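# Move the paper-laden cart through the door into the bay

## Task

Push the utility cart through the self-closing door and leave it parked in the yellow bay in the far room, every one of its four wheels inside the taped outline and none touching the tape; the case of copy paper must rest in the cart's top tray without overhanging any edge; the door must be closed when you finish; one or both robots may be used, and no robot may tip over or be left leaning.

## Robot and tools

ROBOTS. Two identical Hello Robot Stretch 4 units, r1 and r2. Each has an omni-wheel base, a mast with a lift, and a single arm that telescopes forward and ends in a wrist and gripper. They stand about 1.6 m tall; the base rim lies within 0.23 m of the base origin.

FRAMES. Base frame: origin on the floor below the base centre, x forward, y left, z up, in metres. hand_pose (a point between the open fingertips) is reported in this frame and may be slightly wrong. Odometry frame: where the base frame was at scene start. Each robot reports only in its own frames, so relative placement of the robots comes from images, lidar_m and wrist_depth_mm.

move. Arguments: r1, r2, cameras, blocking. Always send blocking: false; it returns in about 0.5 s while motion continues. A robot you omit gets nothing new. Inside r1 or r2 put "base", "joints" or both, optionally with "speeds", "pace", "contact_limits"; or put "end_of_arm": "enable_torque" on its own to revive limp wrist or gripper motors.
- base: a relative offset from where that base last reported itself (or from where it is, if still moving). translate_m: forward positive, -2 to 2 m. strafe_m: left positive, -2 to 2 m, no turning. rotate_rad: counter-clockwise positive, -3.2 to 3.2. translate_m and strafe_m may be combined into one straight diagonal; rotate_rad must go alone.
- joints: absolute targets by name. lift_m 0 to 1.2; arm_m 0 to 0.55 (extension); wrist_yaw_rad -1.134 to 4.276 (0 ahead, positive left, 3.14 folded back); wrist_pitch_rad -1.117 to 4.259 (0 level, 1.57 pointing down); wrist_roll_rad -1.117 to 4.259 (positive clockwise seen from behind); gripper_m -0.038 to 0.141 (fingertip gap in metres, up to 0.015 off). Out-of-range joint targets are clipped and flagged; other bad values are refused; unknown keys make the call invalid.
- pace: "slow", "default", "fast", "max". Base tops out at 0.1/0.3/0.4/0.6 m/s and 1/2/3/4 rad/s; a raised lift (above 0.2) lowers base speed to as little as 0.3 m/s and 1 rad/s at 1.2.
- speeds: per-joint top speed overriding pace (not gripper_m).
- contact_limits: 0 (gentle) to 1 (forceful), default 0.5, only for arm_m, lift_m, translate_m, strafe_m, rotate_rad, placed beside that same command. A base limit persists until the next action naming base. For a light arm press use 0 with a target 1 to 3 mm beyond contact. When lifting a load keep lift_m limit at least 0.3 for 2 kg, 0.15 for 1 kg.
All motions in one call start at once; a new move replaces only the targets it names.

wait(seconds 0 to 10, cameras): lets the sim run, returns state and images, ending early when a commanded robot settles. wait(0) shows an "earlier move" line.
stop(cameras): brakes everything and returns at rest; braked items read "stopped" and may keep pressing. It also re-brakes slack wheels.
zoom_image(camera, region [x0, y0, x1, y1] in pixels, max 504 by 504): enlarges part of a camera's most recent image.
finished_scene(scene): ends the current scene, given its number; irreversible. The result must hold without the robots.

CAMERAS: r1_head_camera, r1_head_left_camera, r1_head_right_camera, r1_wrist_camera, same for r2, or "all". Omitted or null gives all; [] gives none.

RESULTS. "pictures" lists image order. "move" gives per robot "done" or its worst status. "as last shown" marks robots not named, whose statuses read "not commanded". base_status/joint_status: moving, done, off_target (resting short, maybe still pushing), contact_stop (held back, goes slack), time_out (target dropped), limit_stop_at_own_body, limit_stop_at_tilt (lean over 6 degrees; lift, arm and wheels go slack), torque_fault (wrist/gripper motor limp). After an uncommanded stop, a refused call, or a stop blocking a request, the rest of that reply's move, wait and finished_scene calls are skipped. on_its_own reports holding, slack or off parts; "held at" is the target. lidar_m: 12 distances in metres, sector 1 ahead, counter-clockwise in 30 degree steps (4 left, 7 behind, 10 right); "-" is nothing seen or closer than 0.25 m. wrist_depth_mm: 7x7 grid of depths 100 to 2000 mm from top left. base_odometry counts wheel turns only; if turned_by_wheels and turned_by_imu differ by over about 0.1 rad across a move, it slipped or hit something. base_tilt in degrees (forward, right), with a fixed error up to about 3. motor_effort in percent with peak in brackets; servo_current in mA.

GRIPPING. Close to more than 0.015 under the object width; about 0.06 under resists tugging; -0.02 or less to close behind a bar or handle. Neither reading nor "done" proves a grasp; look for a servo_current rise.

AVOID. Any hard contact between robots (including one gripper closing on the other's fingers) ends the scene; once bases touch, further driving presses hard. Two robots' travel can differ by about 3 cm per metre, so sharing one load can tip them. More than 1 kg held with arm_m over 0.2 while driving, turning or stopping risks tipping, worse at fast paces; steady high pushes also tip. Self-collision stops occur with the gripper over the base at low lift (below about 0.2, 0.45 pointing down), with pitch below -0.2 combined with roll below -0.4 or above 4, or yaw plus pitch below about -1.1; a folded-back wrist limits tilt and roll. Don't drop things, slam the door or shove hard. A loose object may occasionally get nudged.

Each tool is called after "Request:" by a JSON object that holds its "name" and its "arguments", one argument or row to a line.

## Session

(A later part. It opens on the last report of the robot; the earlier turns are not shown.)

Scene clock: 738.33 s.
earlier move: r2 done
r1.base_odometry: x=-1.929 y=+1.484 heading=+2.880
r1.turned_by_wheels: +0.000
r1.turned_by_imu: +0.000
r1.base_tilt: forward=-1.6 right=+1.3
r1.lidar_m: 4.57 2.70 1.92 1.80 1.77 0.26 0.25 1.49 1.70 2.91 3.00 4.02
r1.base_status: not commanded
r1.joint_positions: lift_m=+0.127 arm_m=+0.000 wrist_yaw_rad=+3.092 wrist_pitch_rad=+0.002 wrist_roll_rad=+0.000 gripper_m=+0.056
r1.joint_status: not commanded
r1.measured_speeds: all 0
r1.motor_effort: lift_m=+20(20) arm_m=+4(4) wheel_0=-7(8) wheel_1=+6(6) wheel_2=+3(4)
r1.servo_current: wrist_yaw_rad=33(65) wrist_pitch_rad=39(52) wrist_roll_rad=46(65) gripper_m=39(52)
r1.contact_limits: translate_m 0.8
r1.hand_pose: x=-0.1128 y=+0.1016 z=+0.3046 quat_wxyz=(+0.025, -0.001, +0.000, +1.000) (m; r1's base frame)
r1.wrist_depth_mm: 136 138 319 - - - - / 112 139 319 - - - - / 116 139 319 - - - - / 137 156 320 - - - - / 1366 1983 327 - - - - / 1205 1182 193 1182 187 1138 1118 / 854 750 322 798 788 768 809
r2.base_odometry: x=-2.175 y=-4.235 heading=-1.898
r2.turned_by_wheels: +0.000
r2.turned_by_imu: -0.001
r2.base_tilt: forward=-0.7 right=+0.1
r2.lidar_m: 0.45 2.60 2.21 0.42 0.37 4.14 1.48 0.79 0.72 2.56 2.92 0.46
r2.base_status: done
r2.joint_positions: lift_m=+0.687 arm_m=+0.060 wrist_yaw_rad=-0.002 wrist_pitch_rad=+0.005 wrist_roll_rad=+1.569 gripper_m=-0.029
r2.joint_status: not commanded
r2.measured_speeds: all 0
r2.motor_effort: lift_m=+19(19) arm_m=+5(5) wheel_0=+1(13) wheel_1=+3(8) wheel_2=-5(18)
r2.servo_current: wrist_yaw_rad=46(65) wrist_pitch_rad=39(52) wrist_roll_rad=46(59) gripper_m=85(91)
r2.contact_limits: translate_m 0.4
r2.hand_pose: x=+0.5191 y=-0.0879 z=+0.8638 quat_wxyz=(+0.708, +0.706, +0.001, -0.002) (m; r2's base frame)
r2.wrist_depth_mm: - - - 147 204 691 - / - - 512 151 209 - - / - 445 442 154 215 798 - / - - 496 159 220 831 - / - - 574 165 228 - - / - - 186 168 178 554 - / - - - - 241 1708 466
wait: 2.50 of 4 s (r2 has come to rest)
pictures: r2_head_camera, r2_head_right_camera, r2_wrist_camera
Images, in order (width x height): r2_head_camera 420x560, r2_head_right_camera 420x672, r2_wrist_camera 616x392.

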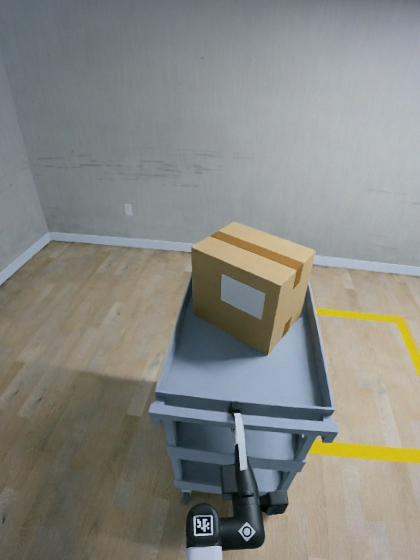

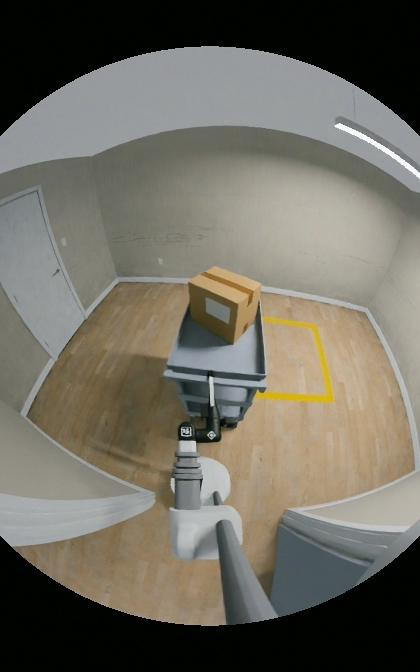

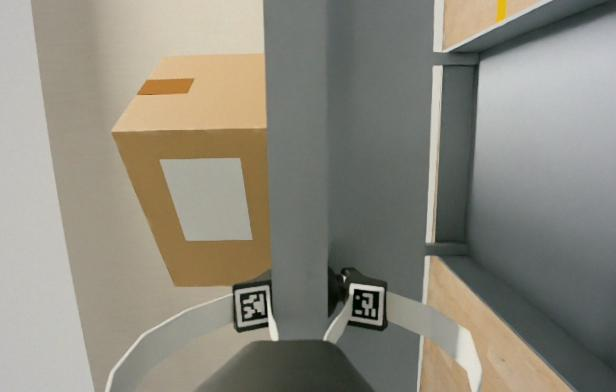

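Request:
{"name": "move", "arguments": {
  "blocking": false,
  "cameras": [],
  "r2": {"base":{"translate_m":0.36,"strafe_m":0.0},"contact_limits":{"translate_m":0.4}}
}}

Request:
{"name": "wait", "arguments": {
  "seconds": 4,
  "cameras": ["r2_wrist_camera","r2_head_right_camera","r2_head_camera"]
}}

Scene clock: 767.33 s.
move: r2 moving
r1: as last shown
r1.base_tilt: forward=-1.6 right=+1.2
r1.lidar_m: 4.56 2.66 1.91 1.79 1.78 0.26 0.25 1.50 1.67 2.93 3.02 3.99
r1.motor_effort: lift_m=+20(20) arm_m=+4(4) wheel_0=-7(8) wheel_1=+6(6) wheel_2=+3(3)
r1.servo_current: wrist_yaw_rad=33(59) wrist_pitch_rad=46(46) wrist_roll_rad=52(65) gripper_m=39(46)
r1.contact_limits: translate_m 0.8
r1.wrist_depth_mm: 136 138 319 - - - - / 112 139 319 - - - - / 116 139 317 - - - - / 136 156 320 - - - - / 1397 1983 325 - - - - / 1182 1205 194 1182 187 1160 1138 / 854 750 324 809 788 768 809
r2.base_odometry: x=-2.185 y=-4.264 heading=-1.898
r2.turned_by_wheels: +0.000
r2.turned_by_imu: +0.000
r2.base_tilt: forward=-0.7 right=+0.1
r2.lidar_m: 0.46 2.59 2.21 0.50 0.37 4.44 1.53 0.81 0.72 2.56 2.89 0.47
r2.base_status: translate_m moving; strafe_m moving
r2.joint_positions: lift_m=+0.687 arm_m=+0.060 wrist_yaw_rad=-0.002 wrist_pitch_rad=+0.005 wrist_roll_rad=+1.569 gripper_m=-0.029
r2.joint_status: not commanded
r2.measured_speeds: translate_m=+0.122 strafe_m=+0.001 rotate_rad=-0.002 lift_m=+0.000 arm_m=+0.000 wrist_yaw_rad=-0.001 wrist_pitch_rad=+0.000 wrist_roll_rad=+0.000
r2.motor_effort: lift_m=+19(19) arm_m=+5(5) wheel_0=+9(11) wheel_1=+7(9) wheel_2=-16(18)
r2.servo_current: wrist_yaw_rad=46(59) wrist_pitch_rad=46(46) wrist_roll_rad=46(59) gripper_m=85(85)
r2.contact_limits: translate_m 0.4
r2.hand_pose: x=+0.5191 y=-0.0880 z=+0.8638 quat_wxyz=(+0.708, +0.706, +0.001, -0.002) (m; r2's base frame)
r2.wrist_depth_mm: - - - 145 202 741 - / - - 508 150 208 - - / - 442 436 153 213 798 - / - - 496 158 220 831 - / - - 574 164 228 - - / - - 186 168 178 549 - / - - - - 240 1661 459
pictures: none
No camera images: "cameras" was empty.

Scene clock: 769.53 s.
earlier move: r2 done
r1.base_odometry: x=-1.929 y=+1.484 heading=+2.880
r1.turned_by_wheels: +0.000
r1.turned_by_imu: +0.000
r1.base_tilt: forward=-1.6 right=+1.3
r1.lidar_m: 4.57 2.69 1.90 1.80 1.80 0.25 0.25 1.62 1.70 2.91 3.00 4.03
r1.base_status: not commanded
r1.joint_positions: lift_m=+0.127 arm_m=+0.000 wrist_yaw_rad=+3.092 wrist_pitch_rad=+0.002 wrist_roll_rad=+0.000 gripper_m=+0.056
r1.joint_status: not commanded
r1.measured_speeds: all 0
r1.motor_effort: lift_m=+20(20) arm_m=+4(4) wheel_0=-8(8) wheel_1=+6(6) wheel_2=+3(3)
r1.servo_current: wrist_yaw_rad=46(72) wrist_pitch_rad=46(52) wrist_roll_rad=39(65) gripper_m=46(46)
r1.contact_limits: translate_m 0.8
r1.hand_pose: x=-0.1128 y=+0.1016 z=+0.3046 quat_wxyz=(+0.025, -0.001, +0.000, +1.000) (m; r1's base frame)
r1.wrist_depth_mm: 136 138 320 - - - - / 112 139 319 - - - - / 116 139 319 - - - - / 136 156 320 - - - - / 1661 1863 325 - - - - / 1205 1229 193 1205 187 1182 1138 / 842 759 322 788 809 778 820
r2.base_odometry: x=-2.290 y=-4.575 heading=-1.898
r2.turned_by_wheels: +0.000
r2.turned_by_imu: -0.001
r2.base_tilt: forward=-0.7 right=+0.1
r2.lidar_m: 0.47 2.54 2.12 1.23 0.67 0.59 1.84 0.94 1.03 2.63 2.70 0.47
r2.base_status: done
r2.joint_positions: lift_m=+0.687 arm_m=+0.060 wrist_yaw_rad=-0.002 wrist_pitch_rad=+0.005 wrist_roll_rad=+1.569 gripper_m=-0.029
r2.joint_status: not commanded
r2.measured_speeds: all 0
r2.motor_effort: lift_m=+19(19) arm_m=+5(5) wheel_0=+1(11) wheel_1=+3(9) wheel_2=-4(18)
r2.servo_current: wrist_yaw_rad=46(65) wrist_pitch_rad=46(52) wrist_roll_rad=46(59) gripper_m=78(91)
r2.contact_limits: translate_m 0.4
r2.hand_pose: x=+0.5191 y=-0.0880 z=+0.8638 quat_wxyz=(+0.708, +0.706, +0.001, -0.002) (m; r2's base frame)
r2.wrist_depth_mm: - 508 525 132 186 - - / - 424 427 136 195 750 - / - 449 449 143 206 - - / - 569 525 151 216 - - / - - 640 158 224 - - / - - 186 167 177 1499 488 / - - - - - 1708 1118
wait: 2.20 of 4 s (r2 has come to rest)
pictures: r2_head_camera, r2_head_right_camera, r2_wrist_camera
Images, in order (width x height): r2_head_camera 420x560, r2_head_right_camera 420x672, r2_wrist_camera 616x392.

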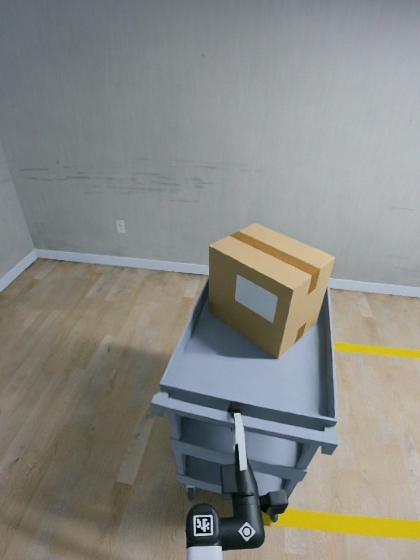

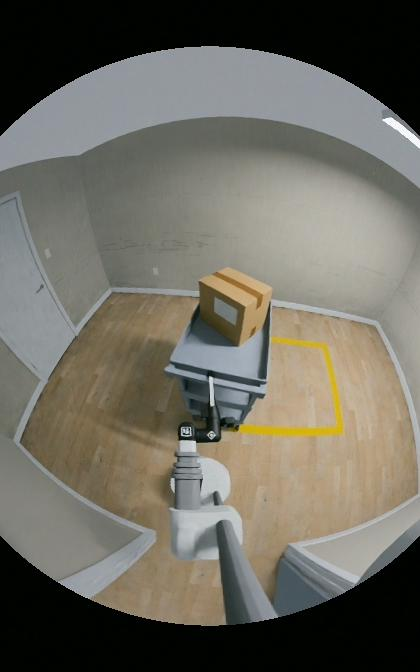

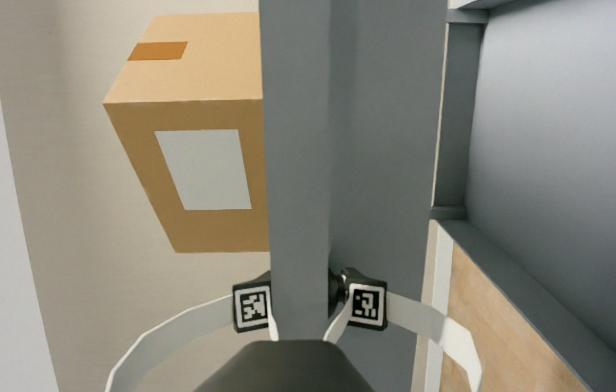

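Request:
{"name": "move", "arguments": {
  "blocking": false,
  "cameras": [],
  "r1": {"base":{"translate_m":1.0},"pace":"default"},
  "r2": {"base":{"translate_m":0.07,"strafe_m":0.1},"contact_limits":{"translate_m":0.4},"pace":"slow"}
}}

Request:
{"name": "wait", "arguments": {
  "seconds": 2,
  "cameras": ["r1_head_left_camera"]
}}

Request:
{"name": "move", "arguments": {
  "blocking": false,
  "cameras": [],
  "r2": {"base":{"rotate_rad":-0.3},"pace":"slow"}
}}

Request:
{"name": "wait", "arguments": {
  "seconds": 4,
  "cameras": ["r1_head_left_camera","r2_head_right_camera","r2_wrist_camera"]
}}

Scene clock: 789.07 s.
move: r1 moving; r2 moving
r1.base_odometry: x=-1.959 y=+1.492 heading=+2.880
r1.turned_by_wheels: +0.000
r1.turned_by_imu: +0.000
r1.base_tilt: forward=-1.6 right=+1.3
r1.lidar_m: 4.56 2.71 1.91 1.80 1.83 0.30 0.26 1.63 1.72 2.93 3.02 3.97
r1.base_status: translate_m moving
r1.joint_positions: lift_m=+0.127 arm_m=+0.000 wrist_yaw_rad=+3.092 wrist_pitch_rad=+0.002 wrist_roll_rad=+0.000 gripper_m=+0.056
r1.joint_status: not commanded
r1.measured_speeds: translate_m=+0.122 strafe_m=+0.001 rotate_rad=+0.004 lift_m=+0.000 arm_m=+0.000 wrist_yaw_rad=+0.000 wrist_pitch_rad=+0.000 wrist_roll_rad=+0.000
r1.motor_effort: lift_m=+20(20) arm_m=+4(4) wheel_0=+6(7) wheel_1=+5(8) wheel_2=-8(9)
r1.servo_current: wrist_yaw_rad=52(78) wrist_pitch_rad=39(46) wrist_roll_rad=52(52) gripper_m=39(46)
r1.hand_pose: x=-0.1128 y=+0.1016 z=+0.3046 quat_wxyz=(+0.025, -0.001, +0.000, +1.000) (m; r1's base frame)
r1.wrist_depth_mm: - 138 387 - - - - / 111 139 384 - - - - / 115 139 219 - - - - / 136 155 283 - - - - / 1756 1756 366 - - - - / 1182 1078 194 1182 187 1160 1138 / 842 750 473 798 778 778 820
r2.base_odometry: x=-2.283 y=-4.585 heading=-1.899
r2.turned_by_wheels: -0.001
r2.turned_by_imu: -0.001
r2.base_tilt: forward=-0.6 right=+0.1
r2.lidar_m: 0.49 2.53 2.11 1.20 0.67 0.60 1.73 0.94 1.05 2.63 2.72 0.45
r2.base_status: translate_m moving; strafe_m moving
r2.joint_positions: lift_m=+0.687 arm_m=+0.060 wrist_yaw_rad=-0.002 wrist_pitch_rad=+0.005 wrist_roll_rad=+1.569 gripper_m=-0.029
r2.joint_status: not commanded
r2.measured_speeds: translate_m=+0.028 strafe_m=+0.040 rotate_rad=+0.000 lift_m=+0.000 arm_m=+0.000 wrist_yaw_rad=+0.000 wrist_pitch_rad=+0.000 wrist_roll_rad=+0.000
r2.motor_effort: lift_m=+19(19) arm_m=+5(5) wheel_0=-10(10) wheel_1=+6(9) wheel_2=-10(11)
r2.servo_current: wrist_yaw_rad=33(52) wrist_pitch_rad=39(52) wrist_roll_rad=52(59) gripper_m=78(91)
r2.contact_limits: translate_m 0.4
r2.hand_pose: x=+0.5191 y=-0.0880 z=+0.8638 quat_wxyz=(+0.708, +0.706, +0.001, -0.002) (m; r2's base frame)
r2.wrist_depth_mm: - 492 512 131 184 - - / - 421 424 136 193 - - / - 445 449 142 205 - - / - 549 530 151 216 - - / - - - 157 224 - - / - - 186 167 177 1537 484 / - - - - - 1708 1098
pictures: none
No camera images: "cameras" was empty.

Scene clock: 791.07 s.
earlier move: r1 moving; r2 done
r1.base_odometry: x=-2.480 y=+1.631 heading=+2.880
r1.turned_by_wheels: +0.000
r1.turned_by_imu: +0.000
r1.base_tilt: forward=-1.6 right=+1.2
r1.lidar_m: 4.00 2.71 1.93 1.81 1.89 1.87 1.38 1.07 2.47 2.90 3.00 3.98
r1.base_status: translate_m moving
r1.joint_positions: lift_m=+0.127 arm_m=+0.000 wrist_yaw_rad=+3.092 wrist_pitch_rad=+0.002 wrist_roll_rad=+0.000 gripper_m=+0.056
r1.joint_status: not commanded
r1.measured_speeds: translate_m=+0.300 strafe_m=+0.000 rotate_rad=+0.008 lift_m=+0.000 arm_m=+0.000 wrist_yaw_rad=+0.000 wrist_pitch_rad=+0.000 wrist_roll_rad=+0.000
r1.motor_effort: lift_m=+20(20) arm_m=+4(5) wheel_0=+4(9) wheel_1=+3(8) wheel_2=-5(10)
r1.servo_current: wrist_yaw_rad=59(78) wrist_pitch_rad=39(52) wrist_roll_rad=46(65) gripper_m=39(46)
r1.hand_pose: x=-0.1128 y=+0.1016 z=+0.3046 quat_wxyz=(+0.025, -0.001, +0.000, +1.000) (m; r1's base frame)
r1.wrist_depth_mm: - 138 - - - - - / 111 138 - - - - - / 115 138 217 - - - - / 137 152 252 - - - - / - - - - 1863 - - / 991 1182 193 1205 188 1182 1118 / 842 750 768 809 788 788 831
r2.base_odometry: x=-2.218 y=-4.674 heading=-1.899
r2.turned_by_wheels: +0.000
r2.turned_by_imu: +0.000
r2.base_tilt: forward=-0.7 right=+0.0
r2.lidar_m: 0.47 2.41 1.99 1.31 0.72 0.58 1.28 1.06 1.06 2.73 2.66 0.43
r2.base_status: done
r2.joint_positions: lift_m=+0.687 arm_m=+0.060 wrist_yaw_rad=-0.002 wrist_pitch_rad=+0.005 wrist_roll_rad=+1.569 gripper_m=-0.029
r2.joint_status: not commanded
r2.measured_speeds: all 0
r2.motor_effort: lift_m=+19(19) arm_m=+5(5) wheel_0=-6(12) wheel_1=+5(9) wheel_2=-6(12)
r2.servo_current: wrist_yaw_rad=33(59) wrist_pitch_rad=39(52) wrist_roll_rad=46(59) gripper_m=78(91)
r2.contact_limits: translate_m 0.4
r2.hand_pose: x=+0.5191 y=-0.0880 z=+0.8638 quat_wxyz=(+0.708, +0.706, +0.001, -0.002) (m; r2's base frame)
r2.wrist_depth_mm: - 389 399 108 164 - - / - 397 404 118 176 - - / - 480 484 125 189 - - / - - 580 135 204 - - / - - - 148 223 1708 - / - - 186 165 178 1464 473 / - - - - - 1661 1182
wait: 2.00 s; no rest
pictures: r1_head_left_camera
Images, in order (width x height): r1_head_left_camera 420x672.

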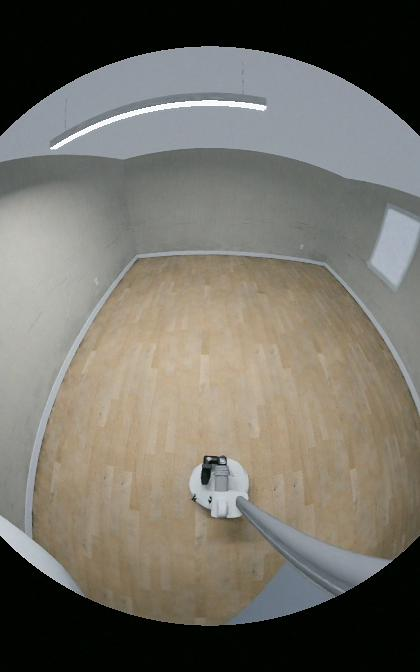

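Scene clock: 791.57 s.
earlier move: r1 moving
move: r2 moving
r1.base_odometry: x=-2.625 y=+1.670 heading=+2.880
r1.turned_by_wheels: +0.000
r1.turned_by_imu: +0.000
r1.base_tilt: forward=-1.6 right=+1.2
r1.lidar_m: 3.84 2.70 1.94 1.81 1.89 2.01 1.61 1.33 2.68 2.90 3.00 3.98
r1.base_status: translate_m moving
r1.joint_positions: lift_m=+0.127 arm_m=+0.000 wrist_yaw_rad=+3.092 wrist_pitch_rad=+0.002 wrist_roll_rad=+0.000 gripper_m=+0.056
r1.joint_status: not commanded
r1.measured_speeds: translate_m=+0.300 strafe_m=+0.000 rotate_rad=+0.002 lift_m=+0.000 arm_m=+0.000 wrist_yaw_rad=+0.000 wrist_pitch_rad=+0.000 wrist_roll_rad=+0.000
r1.motor_effort: lift_m=+20(20) arm_m=+4(4) wheel_0=+4(6) wheel_1=+2(7) wheel_2=-7(7)
r1.servo_current: wrist_yaw_rad=52(65) wrist_pitch_rad=39(52) wrist_roll_rad=46(59) gripper_m=52(52)
r1.hand_pose: x=-0.1128 y=+0.1016 z=+0.3046 quat_wxyz=(+0.025, -0.001, +0.000, +1.000) (m; r1's base frame)
r1.wrist_depth_mm: - 138 - - - - - / 111 138 - - - - - / 115 139 260 - - - - / 137 153 - - - - - / - - 1921 - - - - / 1205 1229 193 1205 187 1160 1160 / 842 759 750 798 788 778 820
r2.base_odometry: x=-2.218 y=-4.674 heading=-2.022
r2.turned_by_wheels: -0.124
r2.turned_by_imu: -0.120
r2.base_tilt: forward=-0.6 right=+0.0
r2.lidar_m: 0.48 2.38 2.00 1.76 0.77 0.61 1.24 1.07 1.06 2.74 2.92 0.42
r2.base_status: rotate_rad moving
r2.joint_positions: lift_m=+0.687 arm_m=+0.060 wrist_yaw_rad=+0.006 wrist_pitch_rad=+0.005 wrist_roll_rad=+1.569 gripper_m=-0.029
r2.joint_status: not commanded
r2.measured_speeds: translate_m=+0.000 strafe_m=+0.000 rotate_rad=-0.499 lift_m=+0.000 arm_m=+0.000 wrist_yaw_rad=+0.000 wrist_pitch_rad=+0.000 wrist_roll_rad=+0.000
r2.motor_effort: lift_m=+19(19) arm_m=+5(5) wheel_0=+13(16) wheel_1=+8(11) wheel_2=+11(12)
r2.servo_current: wrist_yaw_rad=59(59) wrist_pitch_rad=46(52) wrist_roll_rad=52(59) gripper_m=78(91)
r2.hand_pose: x=+0.5198 y=-0.0856 z=+0.8638 quat_wxyz=(+0.708, +0.706, +0.004, +0.001) (m; r2's base frame)
r2.wrist_depth_mm: - 466 484 124 178 - - / - 407 410 128 187 - - / - 449 455 136 198 - - / - 544 544 146 211 - - / - - 640 155 221 - - / - - 187 165 178 1576 504 / - - - - - 1576 1160
pictures: none
No camera images: "cameras" was empty.

Scene clock: 792.47 s.
earlier move: r1 moving; r2 done
r1.base_odometry: x=-2.847 y=+1.729 heading=+2.880
r1.turned_by_wheels: +0.000
r1.turned_by_imu: +0.000
r1.base_tilt: forward=-1.6 right=+1.2
r1.lidar_m: 3.62 2.75 1.94 1.84 1.90 2.24 2.00 1.80 2.97 2.90 2.95 3.79
r1.base_status: translate_m moving
r1.joint_positions: lift_m=+0.127 arm_m=+0.000 wrist_yaw_rad=+3.092 wrist_pitch_rad=+0.002 wrist_roll_rad=+0.000 gripper_m=+0.056
r1.joint_status: not commanded
r1.measured_speeds: translate_m=+0.162 strafe_m=+0.001 rotate_rad=+0.004 lift_m=+0.000 arm_m=+0.000 wrist_yaw_rad=+0.000 wrist_pitch_rad=+0.000 wrist_roll_rad=+0.000
r1.motor_effort: lift_m=+20(20) arm_m=+4(4) wheel_0=+1(6) wheel_1=+1(7) wheel_2=-1(7)
r1.servo_current: wrist_yaw_rad=39(65) wrist_pitch_rad=46(52) wrist_roll_rad=46(59) gripper_m=46(52)
r1.hand_pose: x=-0.1128 y=+0.1016 z=+0.3046 quat_wxyz=(+0.025, -0.001, +0.000, +1.000) (m; r1's base frame)
r1.wrist_depth_mm: 136 138 - - - - - / 113 139 - - - - - / 116 140 273 - - - - / 137 160 - - - - - / 1661 1661 - - - - - / 1182 1205 193 1205 187 1160 1118 / 842 759 759 798 798 778 809
r2.base_odometry: x=-2.218 y=-4.674 heading=-2.198
r2.turned_by_wheels: -0.175
r2.turned_by_imu: -0.170
r2.base_tilt: forward=-0.6 right=+0.0
r2.lidar_m: 0.45 0.46 2.12 1.98 0.89 0.62 0.58 0.99 1.05 1.79 2.79 0.50
r2.base_status: done
r2.joint_positions: lift_m=+0.687 arm_m=+0.060 wrist_yaw_rad=+0.003 wrist_pitch_rad=+0.005 wrist_roll_rad=+1.569 gripper_m=-0.029
r2.joint_status: not commanded
r2.measured_speeds: all 0
r2.motor_effort: lift_m=+19(19) arm_m=+5(5) wheel_0=+4(16) wheel_1=+5(11) wheel_2=+6(12)
r2.servo_current: wrist_yaw_rad=59(59) wrist_pitch_rad=46(52) wrist_roll_rad=52(59) gripper_m=78(91)
r2.hand_pose: x=+0.5195 y=-0.0865 z=+0.8638 quat_wxyz=(+0.708, +0.706, +0.003, +0.000) (m; r2's base frame)
r2.wrist_depth_mm: - - - 171 233 1661 1138 / - - - 171 232 1661 - / - 517 549 171 231 820 - / - 459 462 171 231 842 - / - 504 504 171 231 842 - / - - 186 170 177 - - / - - - - - 1576 -
wait: 0.90 of 4 s (r2 has come to rest)
pictures: r1_head_left_camera, r2_head_right_camera, r2_wrist_camera
Images, in order (width x height): r1_head_left_camera 420x672, r2_head_right_camera 420x672, r2_wrist_camera 616x392.

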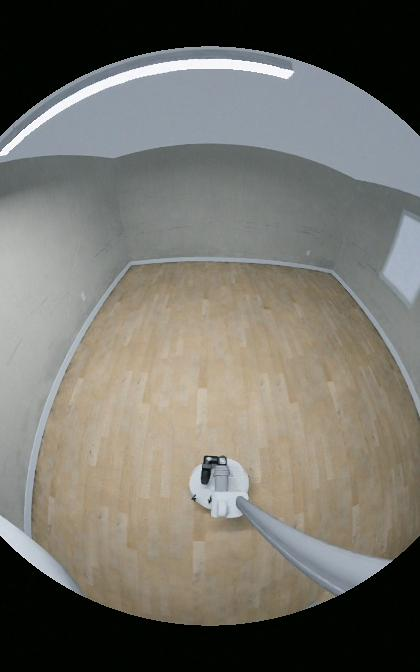

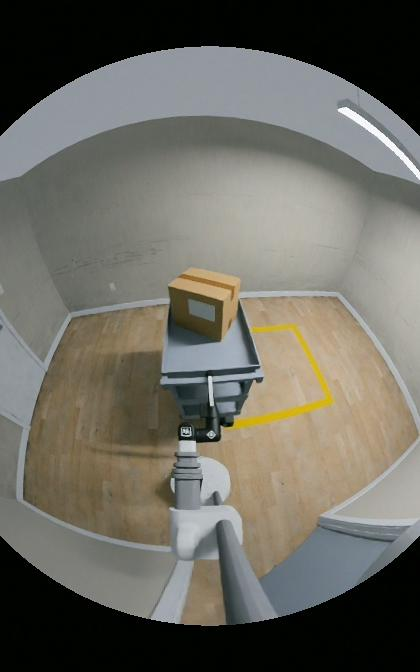

